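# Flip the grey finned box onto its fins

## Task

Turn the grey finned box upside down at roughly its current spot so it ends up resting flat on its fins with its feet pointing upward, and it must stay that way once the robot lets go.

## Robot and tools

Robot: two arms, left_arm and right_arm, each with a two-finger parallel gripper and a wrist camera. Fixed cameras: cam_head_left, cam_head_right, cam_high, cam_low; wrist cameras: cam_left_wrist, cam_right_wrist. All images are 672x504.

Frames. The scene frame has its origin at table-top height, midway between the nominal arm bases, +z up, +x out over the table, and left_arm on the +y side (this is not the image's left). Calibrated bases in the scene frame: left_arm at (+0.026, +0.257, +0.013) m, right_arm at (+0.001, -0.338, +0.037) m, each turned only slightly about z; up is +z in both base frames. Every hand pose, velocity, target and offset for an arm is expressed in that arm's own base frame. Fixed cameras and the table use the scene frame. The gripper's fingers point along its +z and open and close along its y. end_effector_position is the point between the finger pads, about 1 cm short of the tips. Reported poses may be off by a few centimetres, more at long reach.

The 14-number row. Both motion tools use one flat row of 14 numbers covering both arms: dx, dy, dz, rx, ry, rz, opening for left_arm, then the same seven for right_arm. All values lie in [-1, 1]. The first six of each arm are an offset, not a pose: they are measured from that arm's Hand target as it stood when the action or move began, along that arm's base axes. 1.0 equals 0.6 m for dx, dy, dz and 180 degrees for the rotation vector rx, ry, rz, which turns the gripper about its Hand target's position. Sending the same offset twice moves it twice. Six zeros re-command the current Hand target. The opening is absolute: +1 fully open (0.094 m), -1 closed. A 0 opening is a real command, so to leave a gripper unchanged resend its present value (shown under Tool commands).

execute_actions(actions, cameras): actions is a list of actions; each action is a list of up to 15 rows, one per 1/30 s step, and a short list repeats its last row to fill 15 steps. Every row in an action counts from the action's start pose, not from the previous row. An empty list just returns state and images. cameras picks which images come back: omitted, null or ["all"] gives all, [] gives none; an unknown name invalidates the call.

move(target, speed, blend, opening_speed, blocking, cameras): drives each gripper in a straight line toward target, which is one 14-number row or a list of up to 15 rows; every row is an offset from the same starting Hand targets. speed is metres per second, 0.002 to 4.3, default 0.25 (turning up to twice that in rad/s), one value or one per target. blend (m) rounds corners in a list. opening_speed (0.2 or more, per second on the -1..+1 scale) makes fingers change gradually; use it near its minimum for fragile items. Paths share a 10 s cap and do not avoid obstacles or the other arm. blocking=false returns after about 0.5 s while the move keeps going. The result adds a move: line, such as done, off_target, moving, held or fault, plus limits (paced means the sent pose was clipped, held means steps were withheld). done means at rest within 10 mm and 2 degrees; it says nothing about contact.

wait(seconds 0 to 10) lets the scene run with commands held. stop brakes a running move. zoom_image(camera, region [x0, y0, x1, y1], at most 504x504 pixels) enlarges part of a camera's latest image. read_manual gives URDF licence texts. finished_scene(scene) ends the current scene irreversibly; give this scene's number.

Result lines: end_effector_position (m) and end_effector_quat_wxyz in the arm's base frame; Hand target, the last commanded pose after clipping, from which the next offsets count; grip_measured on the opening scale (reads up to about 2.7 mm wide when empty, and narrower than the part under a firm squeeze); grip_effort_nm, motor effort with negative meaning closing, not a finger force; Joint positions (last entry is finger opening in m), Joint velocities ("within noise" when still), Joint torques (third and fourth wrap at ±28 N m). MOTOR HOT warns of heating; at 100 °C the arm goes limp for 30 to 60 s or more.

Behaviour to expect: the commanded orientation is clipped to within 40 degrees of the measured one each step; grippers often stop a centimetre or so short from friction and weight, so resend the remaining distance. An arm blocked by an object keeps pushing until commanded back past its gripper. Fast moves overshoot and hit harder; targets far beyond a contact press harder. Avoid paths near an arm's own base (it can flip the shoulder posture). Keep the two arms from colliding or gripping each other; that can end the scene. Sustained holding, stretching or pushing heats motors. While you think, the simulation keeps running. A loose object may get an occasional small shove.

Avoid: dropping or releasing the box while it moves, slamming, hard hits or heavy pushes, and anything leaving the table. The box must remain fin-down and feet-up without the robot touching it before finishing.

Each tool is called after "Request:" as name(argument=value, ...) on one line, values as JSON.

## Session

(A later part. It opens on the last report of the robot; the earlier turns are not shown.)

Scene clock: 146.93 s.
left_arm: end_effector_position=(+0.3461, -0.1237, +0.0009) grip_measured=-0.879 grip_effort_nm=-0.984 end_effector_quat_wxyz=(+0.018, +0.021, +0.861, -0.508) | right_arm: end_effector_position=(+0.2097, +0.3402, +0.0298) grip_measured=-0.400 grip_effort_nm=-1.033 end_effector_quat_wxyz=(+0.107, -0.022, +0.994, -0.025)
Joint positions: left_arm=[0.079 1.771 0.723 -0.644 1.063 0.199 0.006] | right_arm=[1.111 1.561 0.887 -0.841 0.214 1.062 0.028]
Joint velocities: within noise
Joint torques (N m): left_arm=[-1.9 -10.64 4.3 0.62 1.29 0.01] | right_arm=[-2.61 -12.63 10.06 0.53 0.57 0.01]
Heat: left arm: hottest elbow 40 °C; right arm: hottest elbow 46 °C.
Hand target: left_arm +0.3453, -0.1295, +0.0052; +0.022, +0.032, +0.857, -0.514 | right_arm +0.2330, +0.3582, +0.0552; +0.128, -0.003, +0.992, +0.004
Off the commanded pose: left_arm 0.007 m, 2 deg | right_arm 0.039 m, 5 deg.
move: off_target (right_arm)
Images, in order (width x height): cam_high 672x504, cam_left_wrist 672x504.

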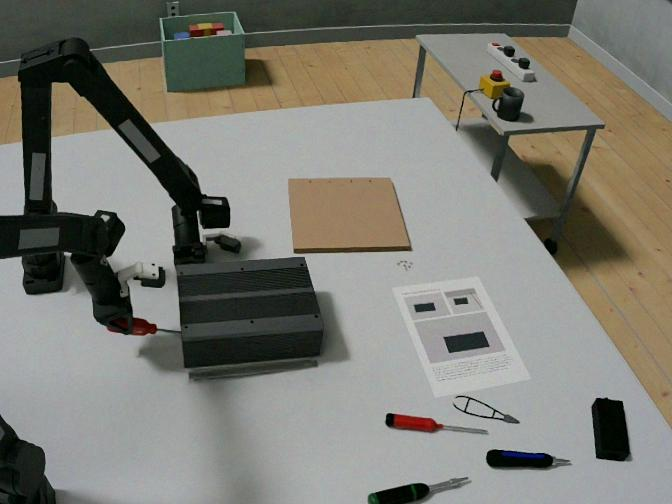

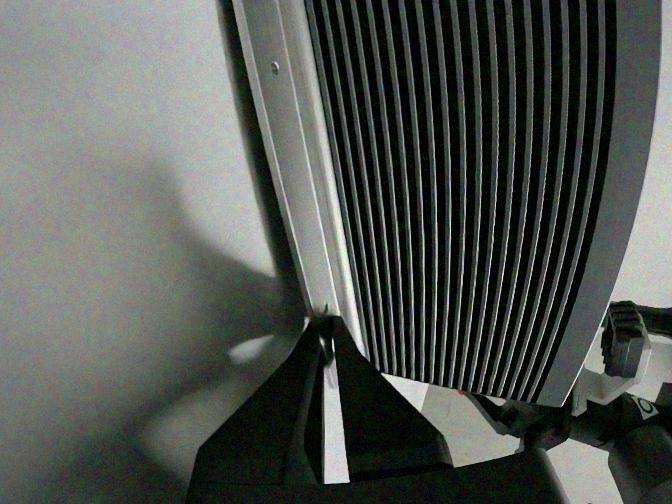

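Request:
move(target=[[0,0.0,0.1,0,0,0,-1,0,0,0,0,0,0,-0.6],[0,-0.036,0.216,0.1,0.0,0,-1,0,0,0,0,0,0,-0.6]], speed=0.05, cameras=["cam_left_wrist","cam_high"])

Request:
zoom_image(camera="cam_left_wrist", region=[200, 180, 450, 430])

Scene clock: 160.30 s.
left_arm: end_effector_position=(+0.3250, -0.1447, +0.0943) grip_measured=-0.937 grip_effort_nm=-1.013 end_effector_quat_wxyz=(-0.018, +0.019, +0.930, -0.366) | right_arm: end_effector_position=(+0.2164, +0.3406, +0.0362) grip_measured=-0.400 grip_effort_nm=-1.038 end_effector_quat_wxyz=(+0.112, -0.015, +0.993, -0.022)
Joint positions: left_arm=[-0.082 1.394 0.776 -0.941 0.751 -0.045 0.003] | right_arm=[1.099 1.552 0.896 -0.846 0.219 1.062 0.028]
Joint velocities: within noise
Joint torques (N m): left_arm=[-1.79 -11.75 12.31 -0.62 1.06 -0.21] | right_arm=[-1.9 -11.75 9.44 0.91 0.34 0.02]
Heat: left arm: hottest elbow 40 °C; right arm: hottest elbow 46 °C.
Hand target: left_arm +0.3453, -0.1511, +0.1347; +0.017, +0.035, +0.927, -0.374 | right_arm +0.2329, +0.3582, +0.0551; +0.128, -0.003, +0.992, +0.004
Off the commanded pose: left_arm 0.046 m, 5 deg | right_arm 0.031 m, 4 deg.
move: off_target (left_arm, right_arm)
Images, in order (width x height): cam_high 672x504, cam_left_wrist 672x504.

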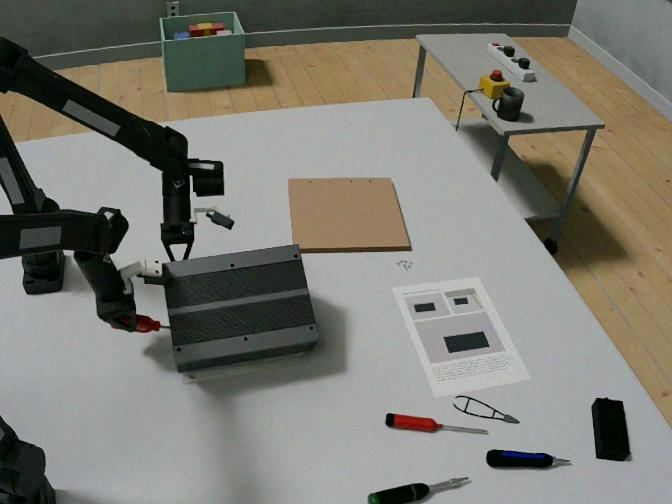

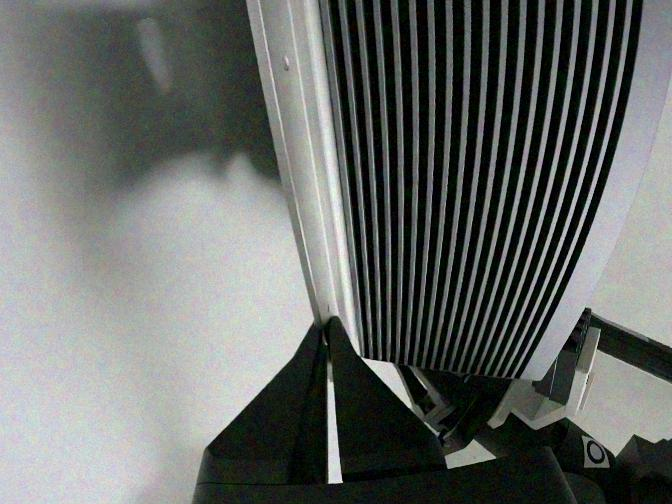

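Scaled by 2.016 from the camera's 672x504 image, which has a finer 960x720 frame.

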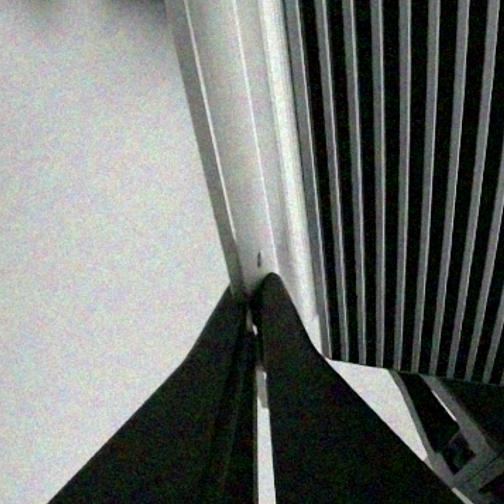

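Request:
move(target=[[0,0,0,0,0,0,-1,-0.1,0,-0.02,0,0,0,-0.6],[0,0,0,0,0,0,-1,-0.24,0,-0.02,0,0,0,-0.6],[0,-0.064,0.107,0.111,0.005,0,-1,-0.25,-0.25,0.05,0,0,0,-0.6]], speed=[0.15,0.15,0.06], cameras=["cam_left_wrist","cam_high"])

Request:
move(target=[[0,-0.1,0.066,0.111,0.005,0,-1,-0.08,0.1,-0.07,0,-0.15,0,-0.6],[0,-0.145,0.046,0.151,0.005,0,-1,-0.08,0.1,-0.12,0,-0.15,0,-0.6]], speed=[0.06,0.06])

Scene clock: 174.23 s.
left_arm: end_effector_position=(+0.3335, -0.1859, +0.1614) grip_measured=-0.936 grip_effort_nm=-1.013 end_effector_quat_wxyz=(-0.025, +0.034, +0.978, -0.203) | right_arm: end_effector_position=(+0.0794, +0.2094, +0.0816) grip_measured=-0.400 grip_effort_nm=-1.038 end_effector_quat_wxyz=(+0.126, -0.005, +0.992, +0.004)
Joint positions: left_arm=[-0.329 1.327 1.003 -1.172 0.405 -0.276 0.003] | right_arm=[1.4 0.957 0.532 -1.094 0.248 1.384 0.028]
Joint velocities: within noise
Joint torques (N m): left_arm=[-0.85 -10.93 13.59 -0.69 0.07 -0.29] | right_arm=[-1.14 -2.32 7.53 0.17 0.34 -0.18]
Heat: left arm: hottest elbow 42 °C; right arm: hottest elbow 44 °C.
Hand target: left_arm +0.3453, -0.1895, +0.1989; +0.003, +0.034, +0.978, -0.208 | right_arm +0.0829, +0.2082, +0.0851; +0.128, -0.003, +0.992, +0.004
Off the commanded pose: left_arm 0.039 m, 3 deg | right_arm 0.005 m, 0 deg.
move: off_target (left_arm)
Images, in order (width x height): cam_high 672x504, cam_left_wrist 672x504.

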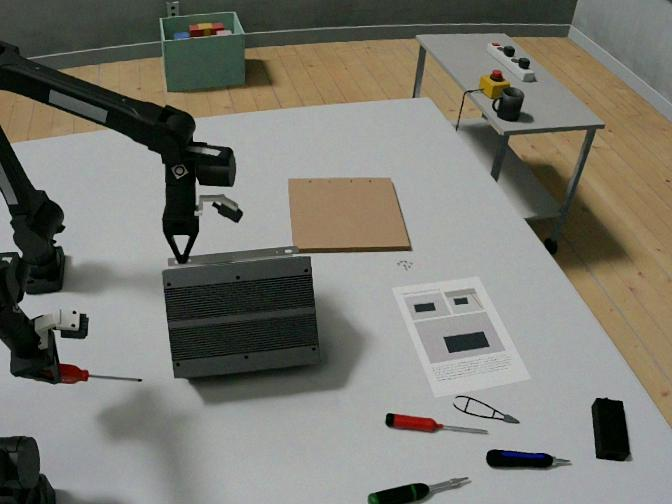

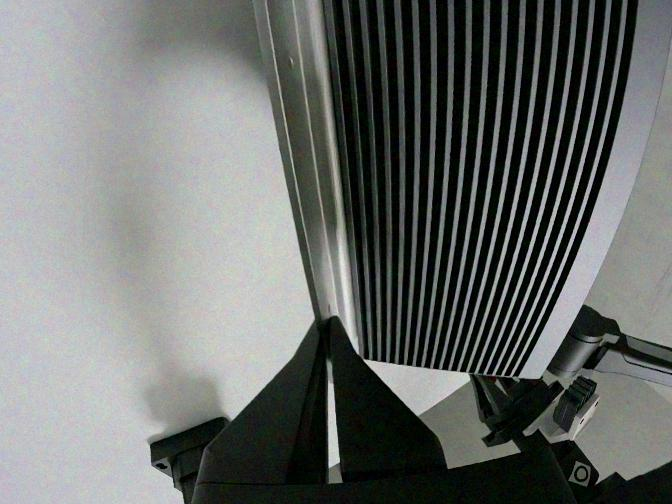

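Scene clock: 179.83 s.
left_arm: end_effector_position=(+0.3249, -0.2617, +0.2135) grip_measured=-0.952 grip_effort_nm=-1.009 end_effector_quat_wxyz=(-0.035, +0.068, +0.996, +0.039) | right_arm: end_effector_position=(+0.0393, +0.2621, +0.0129) grip_measured=-0.400 grip_effort_nm=-1.033 end_effector_quat_wxyz=(+0.355, -0.003, +0.935, -0.006)
Joint positions: left_arm=[-0.687 1.504 1.36 -1.529 -0.023 -0.552 0.002] | right_arm=[1.848 1.484 0.578 -0.915 0.688 1.932 0.028]
Joint velocities: within noise
Joint torques (N m): left_arm=[-0.44 -9.05 13.71 0.77 -0.11 -0.85] | right_arm=[0.26 -6.07 5.12 0.32 0.76 0.06]
Heat: left arm: hottest elbow 44 °C; right arm: hottest elbow 44 °C.
Hand target: left_arm +0.3453, -0.2764, +0.2265; -0.012, +0.033, +0.999, +0.027 | right_arm +0.0349, +0.2683, +0.0131; +0.356, -0.003, +0.935, +0.004
Off the commanded pose: left_arm 0.028 m, 5 deg | right_arm 0.008 m, 1 deg.
move: off_target (left_arm)

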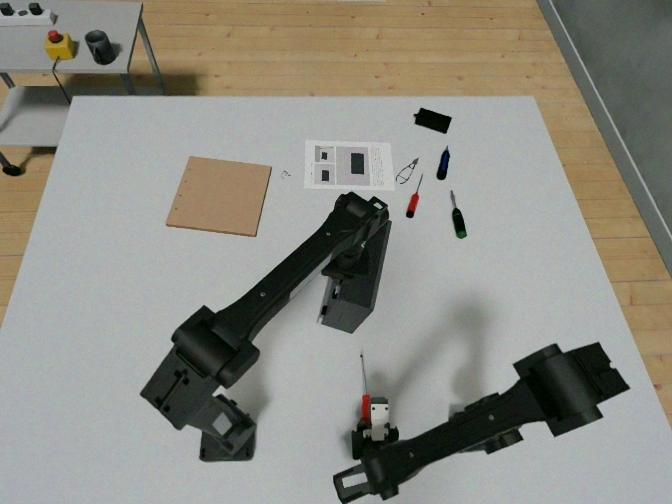

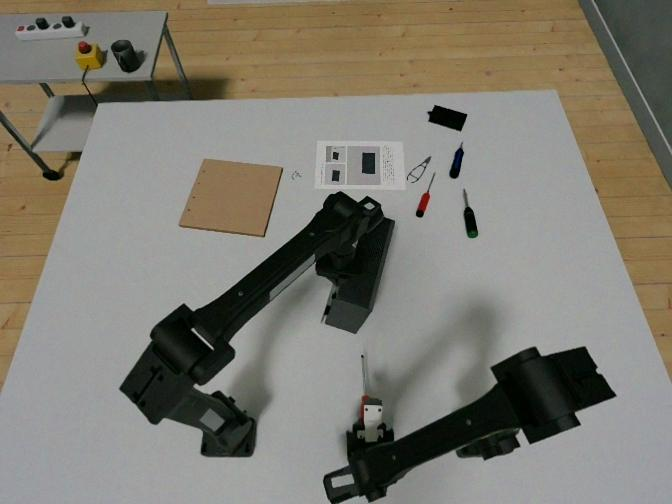

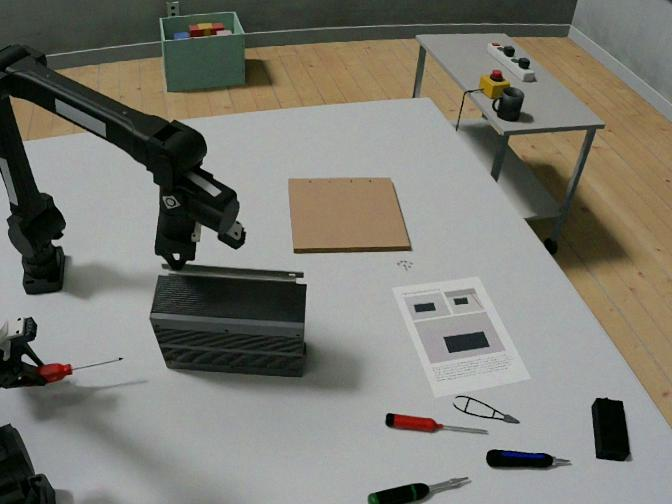

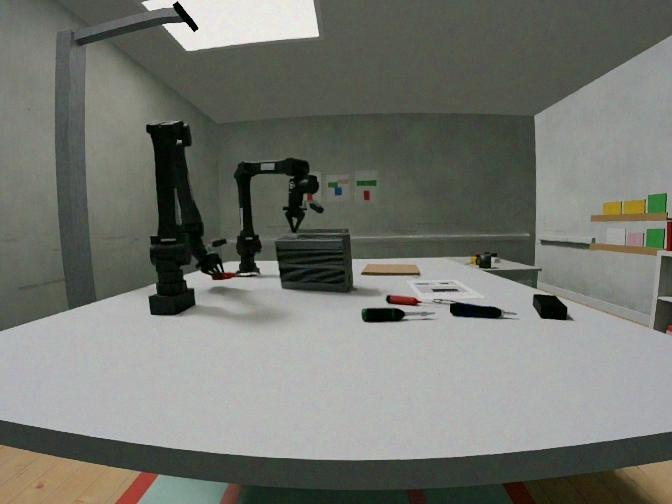

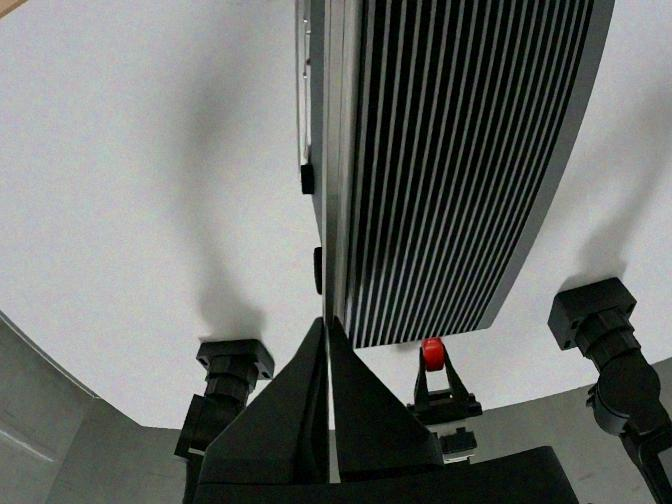

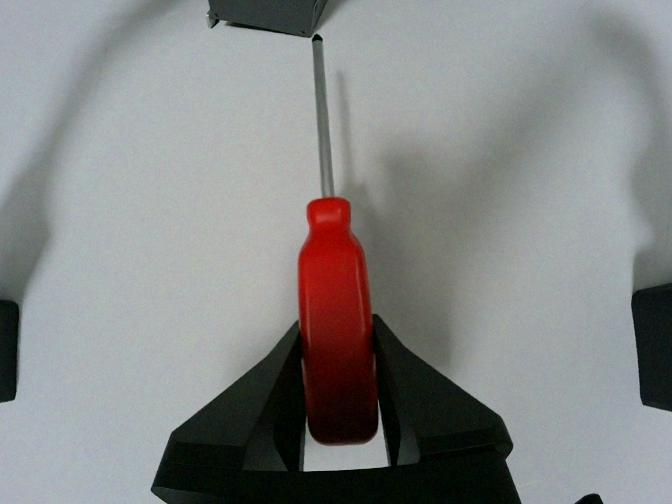

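Request:
move(target=[0,-0.03,-0.015,0.03,0,0,-1, 0,0,-0.035,0,0,0,-0.6], speed=0.1, cameras=["cam_head_left","cam_low"])

Scene clock: 214.07 s.
left_arm: end_effector_position=(+0.3251, -0.2759, +0.2127) grip_measured=-0.955 grip_effort_nm=-1.009 end_effector_quat_wxyz=(-0.034, +0.055, +0.994, +0.087) | right_arm: end_effector_position=(+0.0382, +0.2661, -0.0068) grip_measured=-0.400 grip_effort_nm=-1.043 end_effector_quat_wxyz=(+0.354, -0.002, +0.935, -0.003)
Joint positions: left_arm=[-0.74 1.566 1.421 -1.589 -0.091 -0.636 0.002] | right_arm=[1.848 1.549 0.571 -0.835 0.688 1.932 0.028]
Joint velocities: within noise
Joint torques (N m): left_arm=[-0.85 -9 13.33 1.16 -0.13 -0.69] | right_arm=[0.44 -6.24 3.88 0.34 0.72 0.07]
Heat: left arm: hottest elbow 47 °C; right arm: hottest elbow 41 °C.
Hand target: left_arm +0.3453, -0.2945, +0.2174; -0.014, +0.032, +0.997, +0.075 | right_arm +0.0349, +0.2681, -0.0080; +0.356, -0.004, +0.935, +0.003
Off the commanded pose: left_arm 0.028 m, 4 deg | right_arm 0.004 m, 1 deg.
move: off_target (left_arm)
Images, in order (width x height): cam_head_left 672x504, cam_low 672x504.

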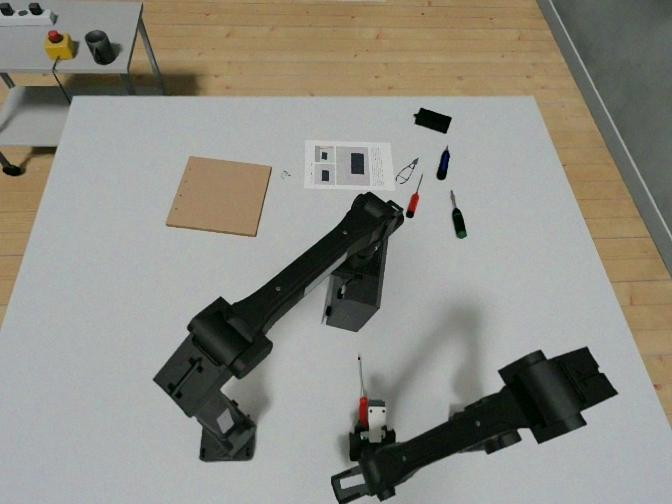

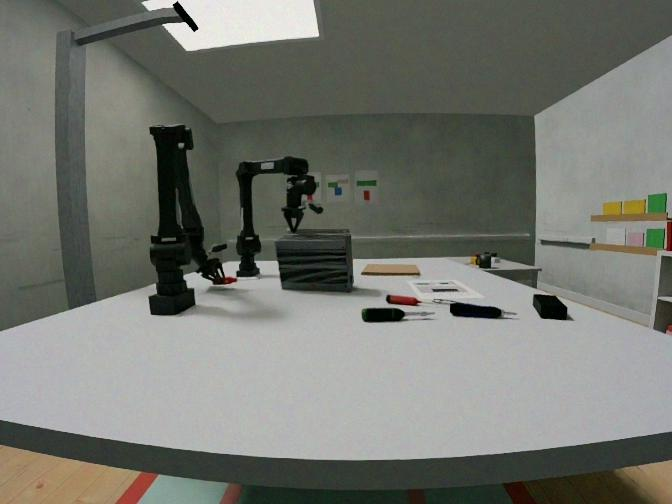

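Request:
move(target=[0,-0.03,-0.01,0.0,0,0,-1, 0,0,-0.022,0.02,0,0,-0.6], speed=0.1, cameras=["cam_head_left","cam_low"])

Request:
zoom_image(camera="cam_low", region=[180, 180, 380, 310])

Request:
zoom_image(camera="cam_head_left", region=[280, 180, 460, 470])

Scene clock: 222.93 s.
left_arm: end_effector_position=(+0.3222, -0.2916, +0.2161) grip_measured=-0.955 grip_effort_nm=-1.009 end_effector_quat_wxyz=(-0.030, +0.055, +0.994, +0.087) | right_arm: end_effector_position=(+0.0383, +0.2668, -0.0198) grip_measured=-0.400 grip_effort_nm=-1.043 end_effector_quat_wxyz=(+0.353, +0.010, +0.935, +0.027)
Joint positions: left_arm=[-0.771 1.584 1.452 -1.599 -0.092 -0.667 0.002] | right_arm=[1.855 1.567 0.534 -0.728 0.704 1.947 0.028]
Joint velocities: within noise
Joint torques (N m): left_arm=[-0.62 -8.29 12.92 1.73 0 -0.65] | right_arm=[1.14 -6.07 3.7 0.34 0.72 0.05]
Heat: left arm: hottest elbow 48 °C; right arm: hottest elbow 40 °C.
Hand target: left_arm +0.3453, -0.3126, +0.2116; -0.014, +0.032, +0.997, +0.074 | right_arm +0.0349, +0.2681, -0.0212; +0.356, +0.007, +0.934, +0.033
Off the commanded pose: left_arm 0.032 m, 4 deg | right_arm 0.004 m, 1 deg.
move: off_target (left_arm)
Images, in order (width x height): cam_head_left 672x504, cam_low 672x504.

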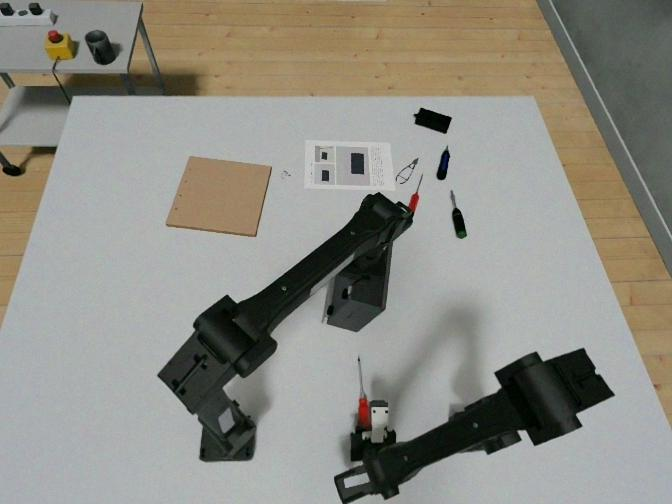

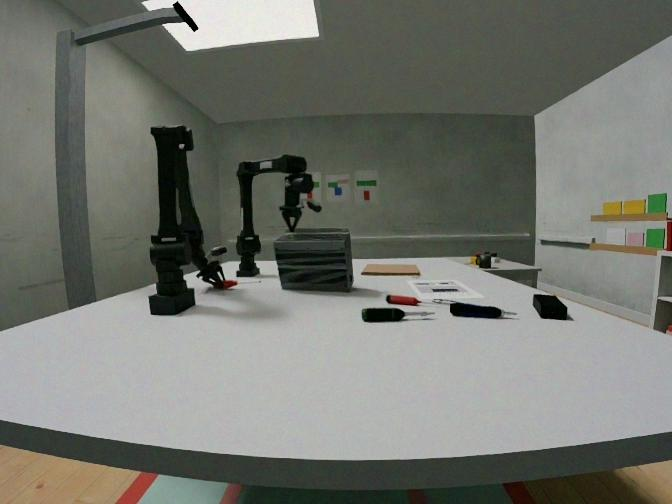

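Scaled by 2.520.

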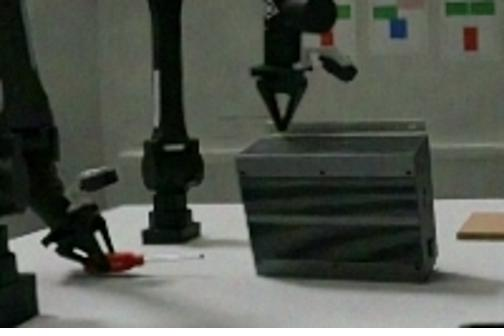

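Scaled by 1.738.

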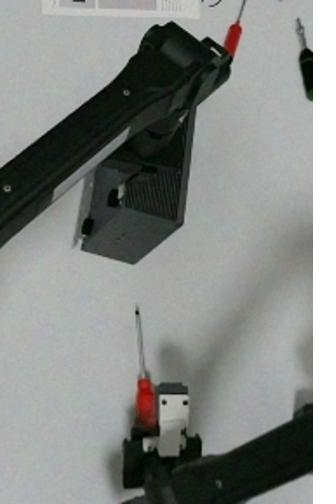

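Request:
move(target=[[-0.03,0.03,0.0,0.0,0,0,-1, 0,0,0,0,0,0,-0.15],[-0.03,0.03,0.0,0.0,0,0,-0.7, -0.03,0.02,0.15,0,0,0,-0.15],[-0.03,0.03,0.22,0,0,0,-0.7, -0.03,0.02,0.3,0,0,0,-0.4]], speed=0.1, opening_speed=0.4, cameras=["cam_head_left","cam_low"])

Request:
zoom_image(camera="cam_low", region=[180, 180, 380, 310])

Scene clock: 243.63 s.
left_arm: end_effector_position=(+0.3239, -0.2907, +0.3242) grip_measured=-0.702 grip_effort_nm=0.149 end_effector_quat_wxyz=(+0.048, +0.035, +0.998, +0.020) | right_arm: end_effector_position=(+0.0256, +0.2679, +0.1450) grip_measured=-0.398 grip_effort_nm=-0.085 end_effector_quat_wxyz=(+0.363, +0.003, +0.932, +0.013)
Joint positions: left_arm=[-0.767 1.457 1.6 -1.67 -0.094 -0.695 0.014] | right_arm=[1.903 1.219 0.768 -1.385 0.703 2.008 0.028]
Joint velocities: within noise
Joint torques (N m): left_arm=[-0.79 -11.05 12.22 0.34 -0.04 -0.16] | right_arm=[0.79 -5.89 9.66 -0.49 0.32 0.07]
Heat: left arm: hottest elbow 51 °C; right arm: hottest elbow 39 °C.
Hand target: left_arm +0.3273, -0.2946, +0.3435; -0.014, +0.032, +0.997, +0.074 | right_arm +0.0169, +0.2802, +0.1589; +0.356, +0.008, +0.934, +0.033
Off the commanded pose: left_arm 0.020 m, 9 deg | right_arm 0.020 m, 2 deg.
joint sent to its limit (left arm) — joint 4 (wrist pitch), lower limit. The joint targets are off in orientation, not in position.
move: off_target (left_arm, right_arm); target 2's new opening was sent with left_arm's hand 0.009 m and 3 deg from that target; target 3's new opening was sent with right_arm's hand 0.020 m and 2 deg from that target
Images, in order (width x height): cam_head_left 672x504, cam_low 672x504.

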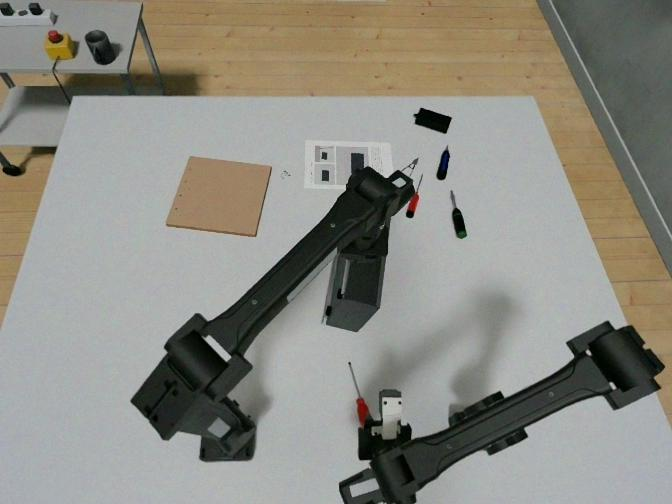

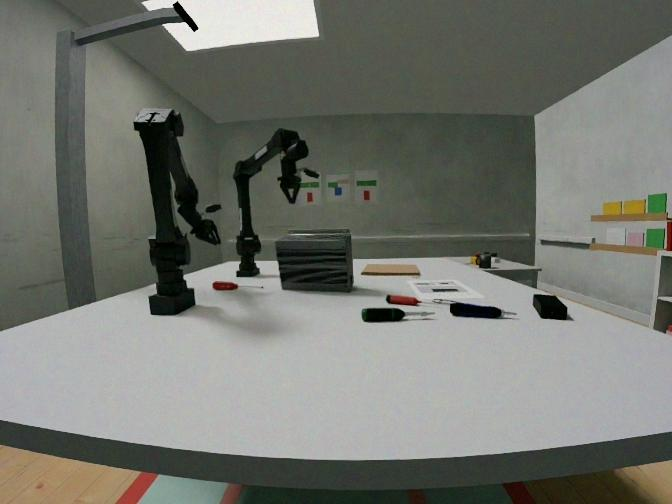

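Scaled by 2.520.

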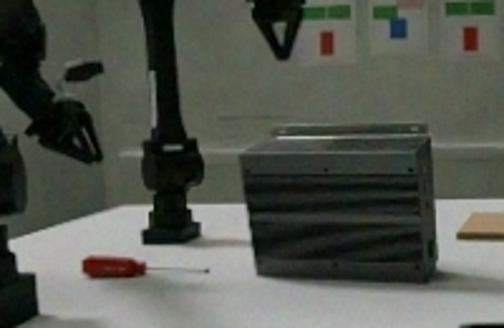

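Request:
move(target=[[0,0.1,0,0,0,0,-0.7, 0,0,0.27,0,0.1,0,-0.4],[0.06,0.65,-0.1,0,0,0,-0.7, 0.35,0,0.3,-0.022,0.232,0.005,-0.4],[0.06,0.65,-0.1,0,0,0,-0.7, 0.7,-0.01,0.27,-0.022,0.232,0.005,-0.4]], speed=0.25, blend=0.05, cameras=["cam_head_left","cam_right_wrist"])

Scene clock: 260.47 s.
left_arm: end_effector_position=(+0.3581, +0.0920, +0.2885) grip_measured=-0.702 grip_effort_nm=0.149 end_effector_quat_wxyz=(-0.011, +0.030, +0.997, +0.076) | right_arm: end_effector_position=(+0.4283, +0.2719, +0.3050) grip_measured=-0.398 grip_effort_nm=-0.085 end_effector_quat_wxyz=(+0.010, +0.002, +1.000, +0.003)
Joint positions: left_arm=[0.181 1.298 1.347 -1.61 -0.154 0.241 0.014] | right_arm=[0.568 1.661 1.791 -1.68 0.004 0.571 0.028]
Joint velocities: within noise
Joint torques (N m): left_arm=[-0.03 -6.65 9.16 1.09 0.09 -0.08] | right_arm=[-0.79 -13.39 11.33 0.34 -0.1 -0.16]
Heat: left arm: hottest elbow 51 °C; right arm: hottest elbow 41 °C.
Hand target: left_arm +0.3634, +0.0954, +0.2835; -0.014, +0.032, +0.997, +0.074 | right_arm +0.4369, +0.2741, +0.3211; +0.000, +0.000, +1.000, -0.001
Off the commanded pose: left_arm 0.008 m, 0 deg | right_arm 0.018 m, 1 deg.
joint sent to its limit (right arm) — joint 4 (wrist pitch), lower limit. The joint targets are off in orientation, not in position.
move: off_target (right_arm)
Images, in order (width x height): cam_head_left 672x504, cam_right_wrist 672x504.

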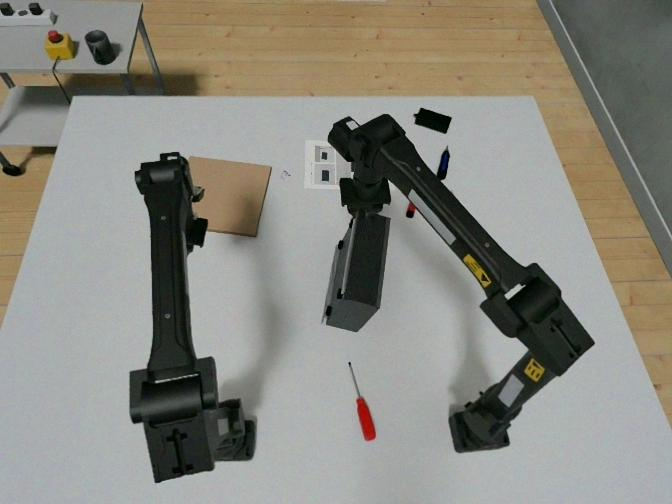

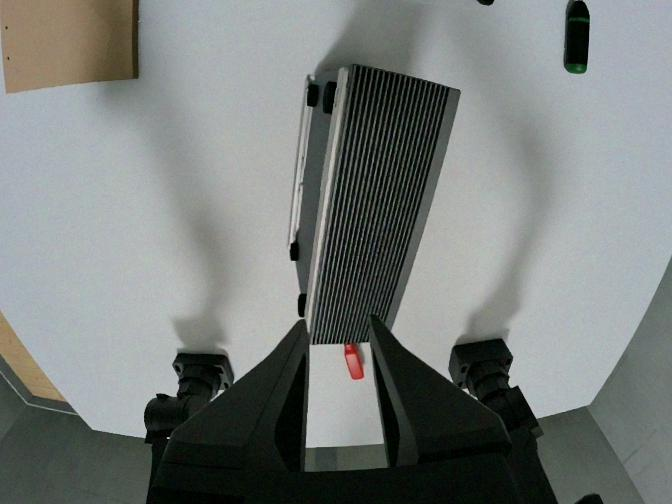

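Request:
move(target=[0,0,0,0,0,0,-0.7, 0.025,0.008,-0.144,0.0446,-0.006,-0.0755,-0.4], speed=0.15, cameras=["cam_head_left","cam_right_wrist"])

Scene clock: 281.87 s.
left_arm: end_effector_position=(+0.3581, +0.0920, +0.2885) grip_measured=-0.702 grip_effort_nm=0.144 end_effector_quat_wxyz=(-0.011, +0.030, +0.997, +0.076) | right_arm: end_effector_position=(+0.4449, +0.2824, +0.2363) grip_measured=-0.399 grip_effort_nm=-0.085 end_effector_quat_wxyz=(+0.006, +0.106, +0.992, +0.065)
Joint positions: left_arm=[0.181 1.298 1.347 -1.61 -0.154 0.241 0.014] | right_arm=[0.535 1.661 1.606 -1.427 -0.097 0.752 0.028]
Joint velocities: within noise
Joint torques (N m): left_arm=[-0.09 -6.71 9.16 1.07 0.09 -0.07] | right_arm=[-2.08 -13.45 8.03 1.03 -0.15 0.09]
Heat: left arm: hottest elbow 50 °C; right arm: hottest elbow 46 °C.
Hand target: left_arm +0.3634, +0.0954, +0.2835; -0.014, +0.032, +0.997, +0.074 | right_arm +0.4518, +0.2789, +0.2346; +0.009, +0.118, +0.991, +0.069
Off the commanded pose: left_arm 0.008 m, 0 deg | right_arm 0.008 m, 1 deg.
move: done
Images, in order (width x height): cam_head_left 672x504, cam_right_wrist 672x504.

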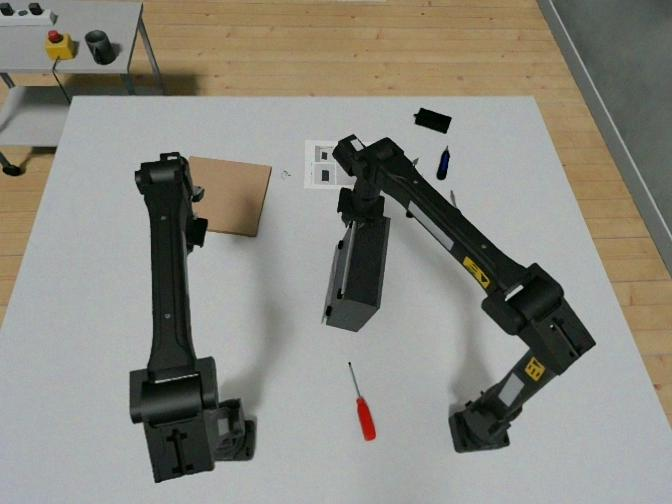

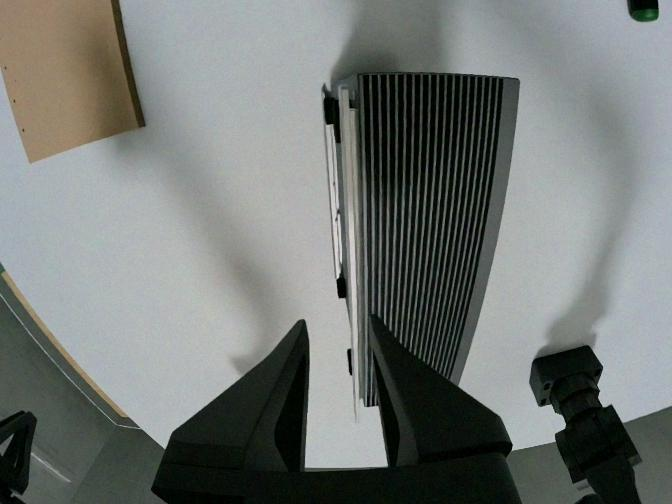

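Request:
zoom_image(camera="cam_right_wrist", region=[280, 60, 460, 440])

Request:
zoom_image(camera="cam_head_left", region=[300, 180, 420, 340])

Scaled by 1.326 from the camera's 672x504 image, which has a finer 960x720 frame.

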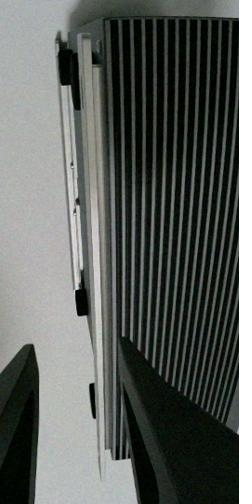

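Scaled by 3.150.

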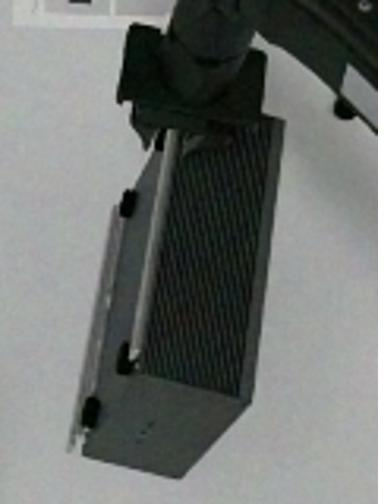

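Request:
move(target=[0,0,0,0,0,0,-0.7, 0,0,-0.074,0,0,0,-0.4], speed=0.06, cameras=["cam_low","cam_right_wrist"])

Request:
zoom_image(camera="cam_right_wrist", region=[280, 160, 460, 440])

Scene clock: 296.57 s.
left_arm: end_effector_position=(+0.3581, +0.0920, +0.2885) grip_measured=-0.702 grip_effort_nm=0.144 end_effector_quat_wxyz=(-0.011, +0.030, +0.997, +0.076) | right_arm: end_effector_position=(+0.4445, +0.2821, +0.1934) grip_measured=-0.399 grip_effort_nm=-0.085 end_effector_quat_wxyz=(+0.007, +0.107, +0.992, +0.066)
Joint positions: left_arm=[0.181 1.298 1.347 -1.61 -0.154 0.241 0.014] | right_arm=[0.535 1.671 1.505 -1.314 -0.097 0.753 0.028]
Joint velocities: within noise
Joint torques (N m): left_arm=[-0.09 -6.53 9.16 1.11 0.09 -0.08] | right_arm=[-2.08 -13.8 8.08 0.92 -0.13 0.03]
Heat: left arm: hottest elbow 50 °C; right arm: hottest elbow 45 °C.
Hand target: left_arm +0.3634, +0.0954, +0.2835; -0.014, +0.032, +0.997, +0.074 | right_arm +0.4518, +0.2790, +0.1902; +0.009, +0.118, +0.991, +0.069
Off the commanded pose: left_arm 0.008 m, 0 deg | right_arm 0.009 m, 1 deg.
move: done
Images, in order (width x height): cam_low 672x504, cam_right_wrist 672x504.

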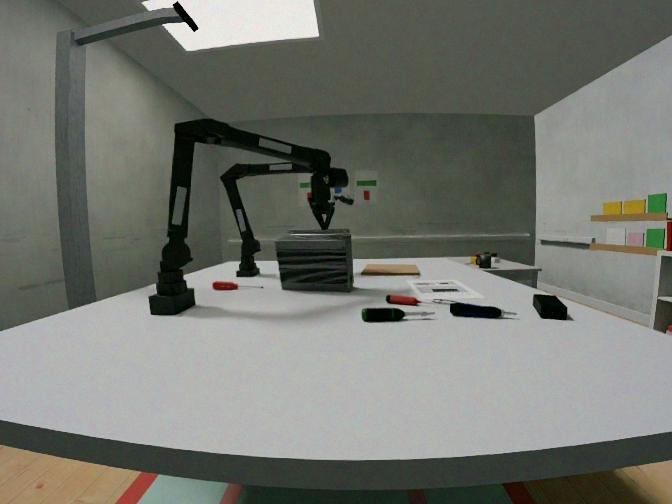

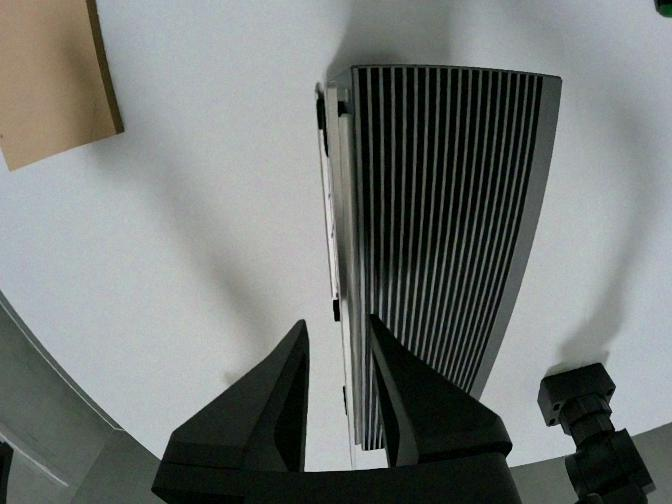

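Scaled by 1.800 from the camera's 672x504 image, which has a finer 960x720 frame.

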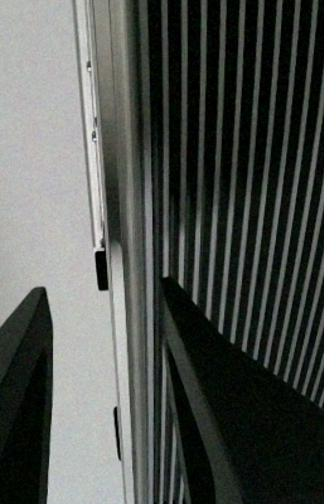

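Request:
move(target=[0,0,0,0,0,0,-0.7, 0,-0.006,0,0,0,0,-1], speed=0.06, opening_speed=0.5, cameras=["cam_low","cam_right_wrist"])

Request:
zoom_image(camera="cam_right_wrist", region=[280, 160, 460, 440])

Scene clock: 304.50 s.
left_arm: end_effector_position=(+0.3581, +0.0920, +0.2885) grip_measured=-0.702 grip_effort_nm=0.149 end_effector_quat_wxyz=(-0.011, +0.030, +0.997, +0.076) | right_arm: end_effector_position=(+0.4441, +0.2793, +0.1909) grip_measured=-0.977 grip_effort_nm=-0.984 end_effector_quat_wxyz=(+0.005, +0.109, +0.992, +0.065)
Joint positions: left_arm=[0.181 1.298 1.347 -1.61 -0.154 0.241 0.014] | right_arm=[0.53 1.671 1.498 -1.313 -0.099 0.754 0.001]
Joint velocities: within noise
Joint torques (N m): left_arm=[-0.09 -6.65 9.21 1.06 0.1 -0.07] | right_arm=[-1.38 -13.86 8.14 1.07 -0.11 0.01]
Heat: left arm: hottest elbow 49 °C; right arm: hottest elbow 44 °C.
Hand target: left_arm +0.3634, +0.0954, +0.2835; -0.014, +0.032, +0.997, +0.074 | right_arm +0.4518, +0.2754, +0.1902; +0.009, +0.118, +0.991, +0.069
Off the commanded pose: left_arm 0.008 m, 0 deg | right_arm 0.009 m, 1 deg.
move: done
Images, in order (width x height): cam_low 672x504, cam_right_wrist 672x504.

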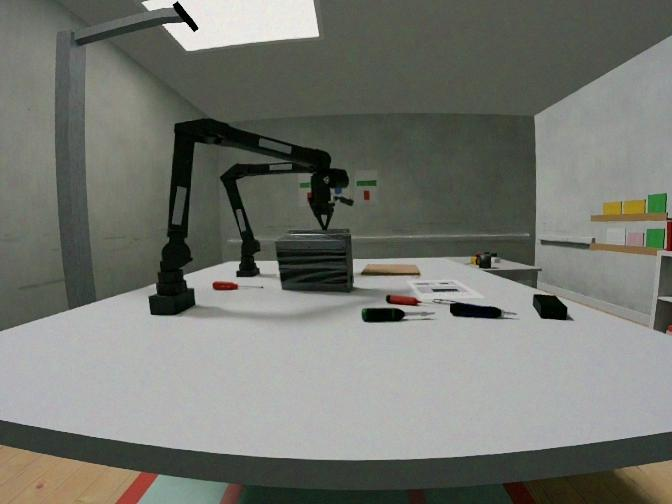

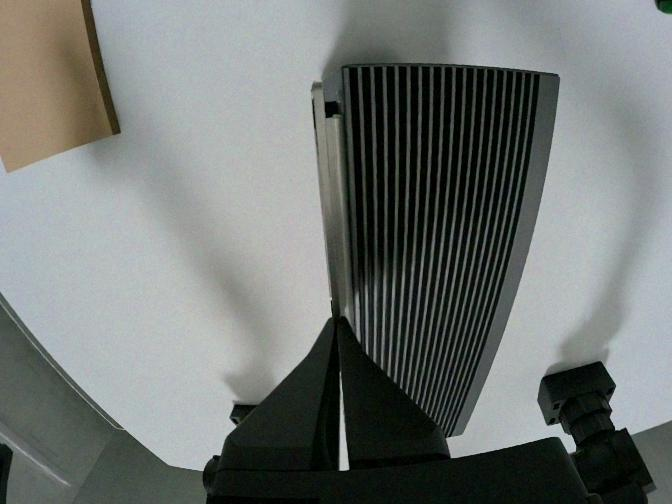

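Scaled by 1.800 from the camera's 672x504 image, which has a finer 960x720 frame.

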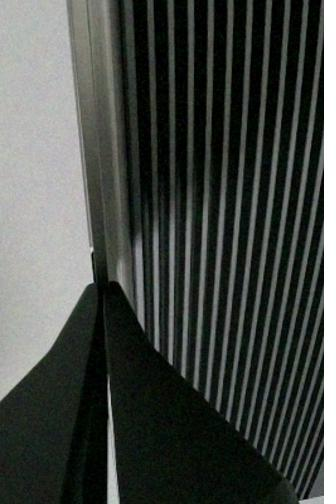

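Request:
move(target=[[0,0,0,0,0,0,-0.7, -0.016,-0.07,0.008,0.055,-0.014,0,-1],[0,0,0,0,0,0,-0.7, -0.033,-0.135,0,0.113,-0.028,0,-1]], speed=0.05, cameras=["cam_low","cam_right_wrist"])

Request:
zoom_image(camera="cam_low", region=[180, 180, 380, 310])

Scene clock: 316.40 s.
left_arm: end_effector_position=(+0.3581, +0.0920, +0.2885) grip_measured=-0.702 grip_effort_nm=0.144 end_effector_quat_wxyz=(-0.011, +0.030, +0.997, +0.076) | right_arm: end_effector_position=(+0.4234, +0.1971, +0.1954) grip_measured=-0.981 grip_effort_nm=-1.023 end_effector_quat_wxyz=(+0.022, +0.116, +0.962, +0.245)
Joint positions: left_arm=[0.181 1.298 1.347 -1.61 -0.154 0.241 0.014] | right_arm=[0.281 1.428 1.172 -1.065 -0.435 0.576 0.001]
Joint velocities: within noise
Joint torques (N m): left_arm=[-0.21 -6.71 9.2 1.1 0.09 -0.09] | right_arm=[-1.55 -9.64 7.84 2.43 -0.22 -0.17]
Heat: left arm: hottest elbow 49 °C; right arm: hottest elbow 44 °C.
Hand target: left_arm +0.3634, +0.0954, +0.2835; -0.014, +0.032, +0.997, +0.074 | right_arm +0.4320, +0.1944, +0.1901; +0.031, +0.114, +0.962, +0.248
Off the commanded pose: left_arm 0.008 m, 0 deg | right_arm 0.010 m, 1 deg.
move: done
Images, in order (width x height): cam_low 672x504, cam_right_wrist 672x504.

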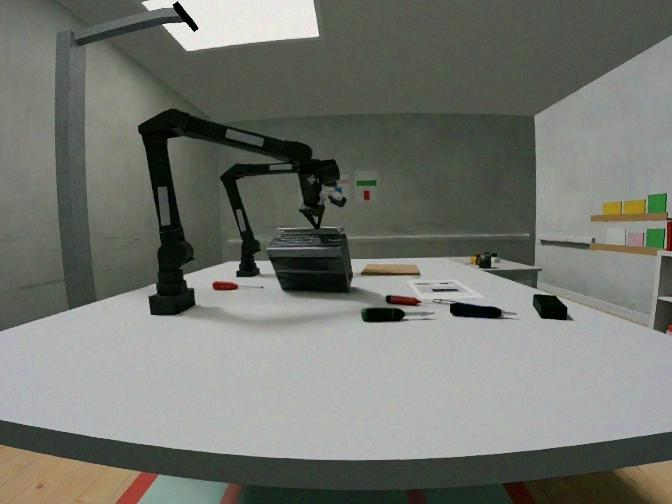

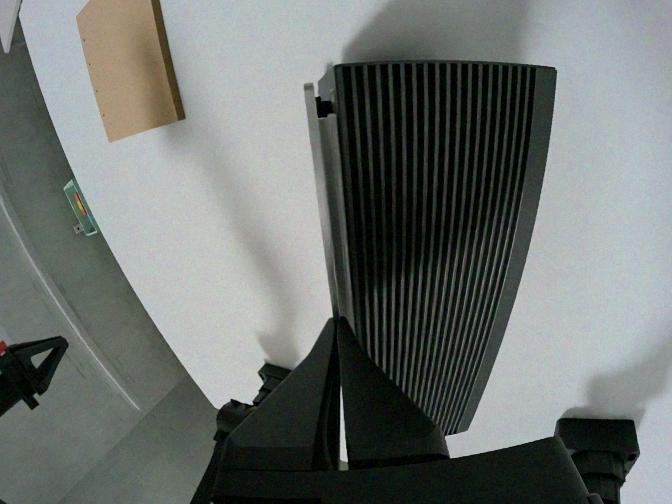

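Scaled by 2.520.

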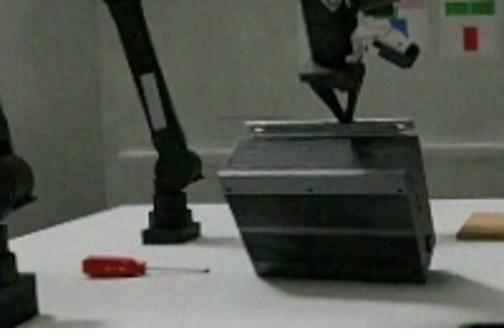

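Request:
move(target=[[0,0,0,0,0,0,-0.7, -0.012,-0.005,-0.03,0.108,-0.028,0,-1],[0,0,0,0,0,0,-0.7, -0.031,-0.095,-0.03,0.128,-0.033,0,-1]], speed=0.06, cameras=["cam_low"])

Request:
zoom_image(camera="cam_low", region=[180, 180, 380, 310])

Scene clock: 332.93 s.
left_arm: end_effector_position=(+0.3581, +0.0920, +0.2885) grip_measured=-0.702 grip_effort_nm=0.144 end_effector_quat_wxyz=(-0.011, +0.030, +0.997, +0.076) | right_arm: end_effector_position=(+0.4074, +0.1335, +0.1774) grip_measured=-0.982 grip_effort_nm=-1.004 end_effector_quat_wxyz=(+0.058, +0.113, +0.889, +0.439)
Joint positions: left_arm=[0.181 1.298 1.347 -1.61 -0.154 0.241 0.014] | right_arm=[0.005 1.345 0.904 -0.802 -0.875 0.412 0.001]
Joint velocities: within noise
Joint torques (N m): left_arm=[-0.15 -6.71 9.17 1.11 0.09 -0.08] | right_arm=[-0.03 -6.48 8.14 1.65 -0.62 -0.18]
Heat: left arm: hottest elbow 48 °C; right arm: hottest elbow 43 °C.
Hand target: left_arm +0.3634, +0.0954, +0.2835; -0.014, +0.032, +0.997, +0.074 | right_arm +0.4134, +0.1374, +0.1721; +0.057, +0.105, +0.890, +0.440
Off the commanded pose: left_arm 0.008 m, 0 deg | right_arm 0.009 m, 1 deg.
move: done
Images, in order (width x height): cam_low 672x504.

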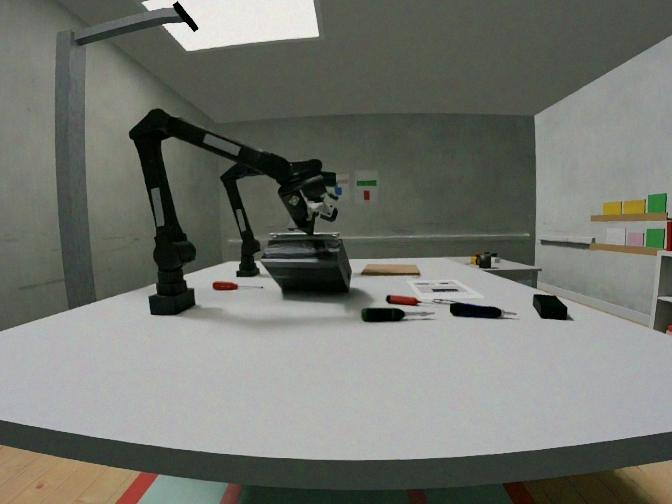

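Scaled by 2.520.

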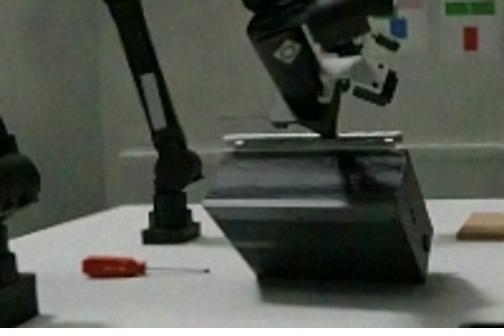

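Request:
move(target=[[0,0,0,0,0,0,-0.7, -0.008,-0.035,-0.03,0.025,-0.007,0,-1],[0,0,0,0,0,0,-0.7, -0.012,-0.055,-0.09,0.05,-0.013,0,-1],[0,0,0,0,0,0,-0.7, -0.012,-0.068,-0.165,0.05,-0.013,0,-1],[0,0,0,0,0,0,-0.7, -0.012,-0.073,-0.215,0.05,-0.013,0,-1]], speed=0.03, cameras=["cam_low","cam_head_left"])

Request:
zoom_image(camera="cam_low", region=[180, 180, 380, 310])

Scene clock: 345.93 s.
left_arm: end_effector_position=(+0.3581, +0.0920, +0.2885) grip_measured=-0.702 grip_effort_nm=0.144 end_effector_quat_wxyz=(-0.011, +0.030, +0.997, +0.076) | right_arm: end_effector_position=(+0.4001, +0.0986, +0.0639) grip_measured=-0.981 grip_effort_nm=-1.023 end_effector_quat_wxyz=(+0.065, +0.096, +0.843, +0.525)
Joint positions: left_arm=[0.181 1.298 1.347 -1.61 -0.154 0.241 0.014] | right_arm=[-0.139 1.62 0.745 -0.5 -1.106 0.207 0.001]
Joint velocities: within noise
Joint torques (N m): left_arm=[-0.09 -6.53 9.17 1.07 0.09 -0.08] | right_arm=[-1.38 -5.66 5.46 2.18 0.76 -0.13]
Heat: left arm: hottest elbow 48 °C; right arm: hottest elbow 43 °C.
Hand target: left_arm +0.3634, +0.0954, +0.2835; -0.014, +0.032, +0.997, +0.074 | right_arm +0.4062, +0.0936, +0.0431; +0.067, +0.100, +0.851, +0.511
Off the commanded pose: left_arm 0.008 m, 0 deg | right_arm 0.022 m, 2 deg.
move: off_target (right_arm)
Images, in order (width x height): cam_head_left 672x504, cam_low 672x504.

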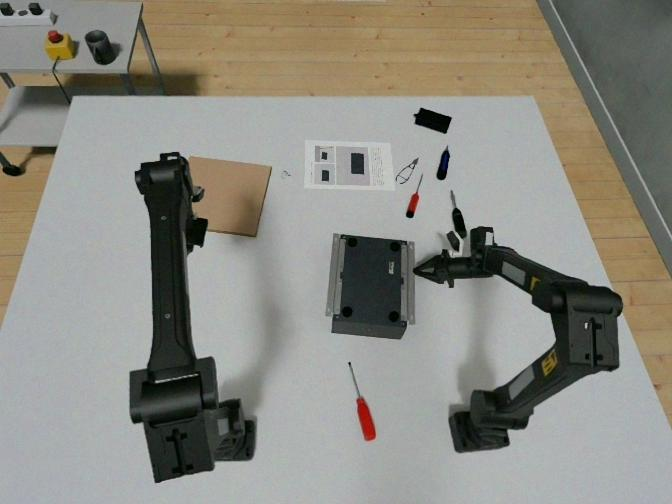

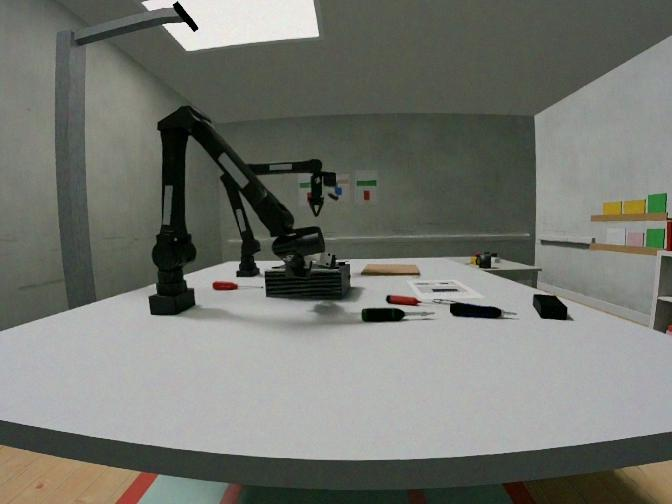

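Scaled by 2.520.

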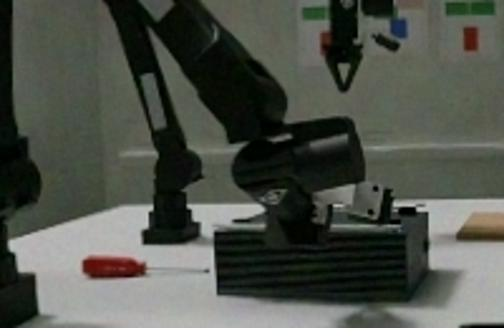

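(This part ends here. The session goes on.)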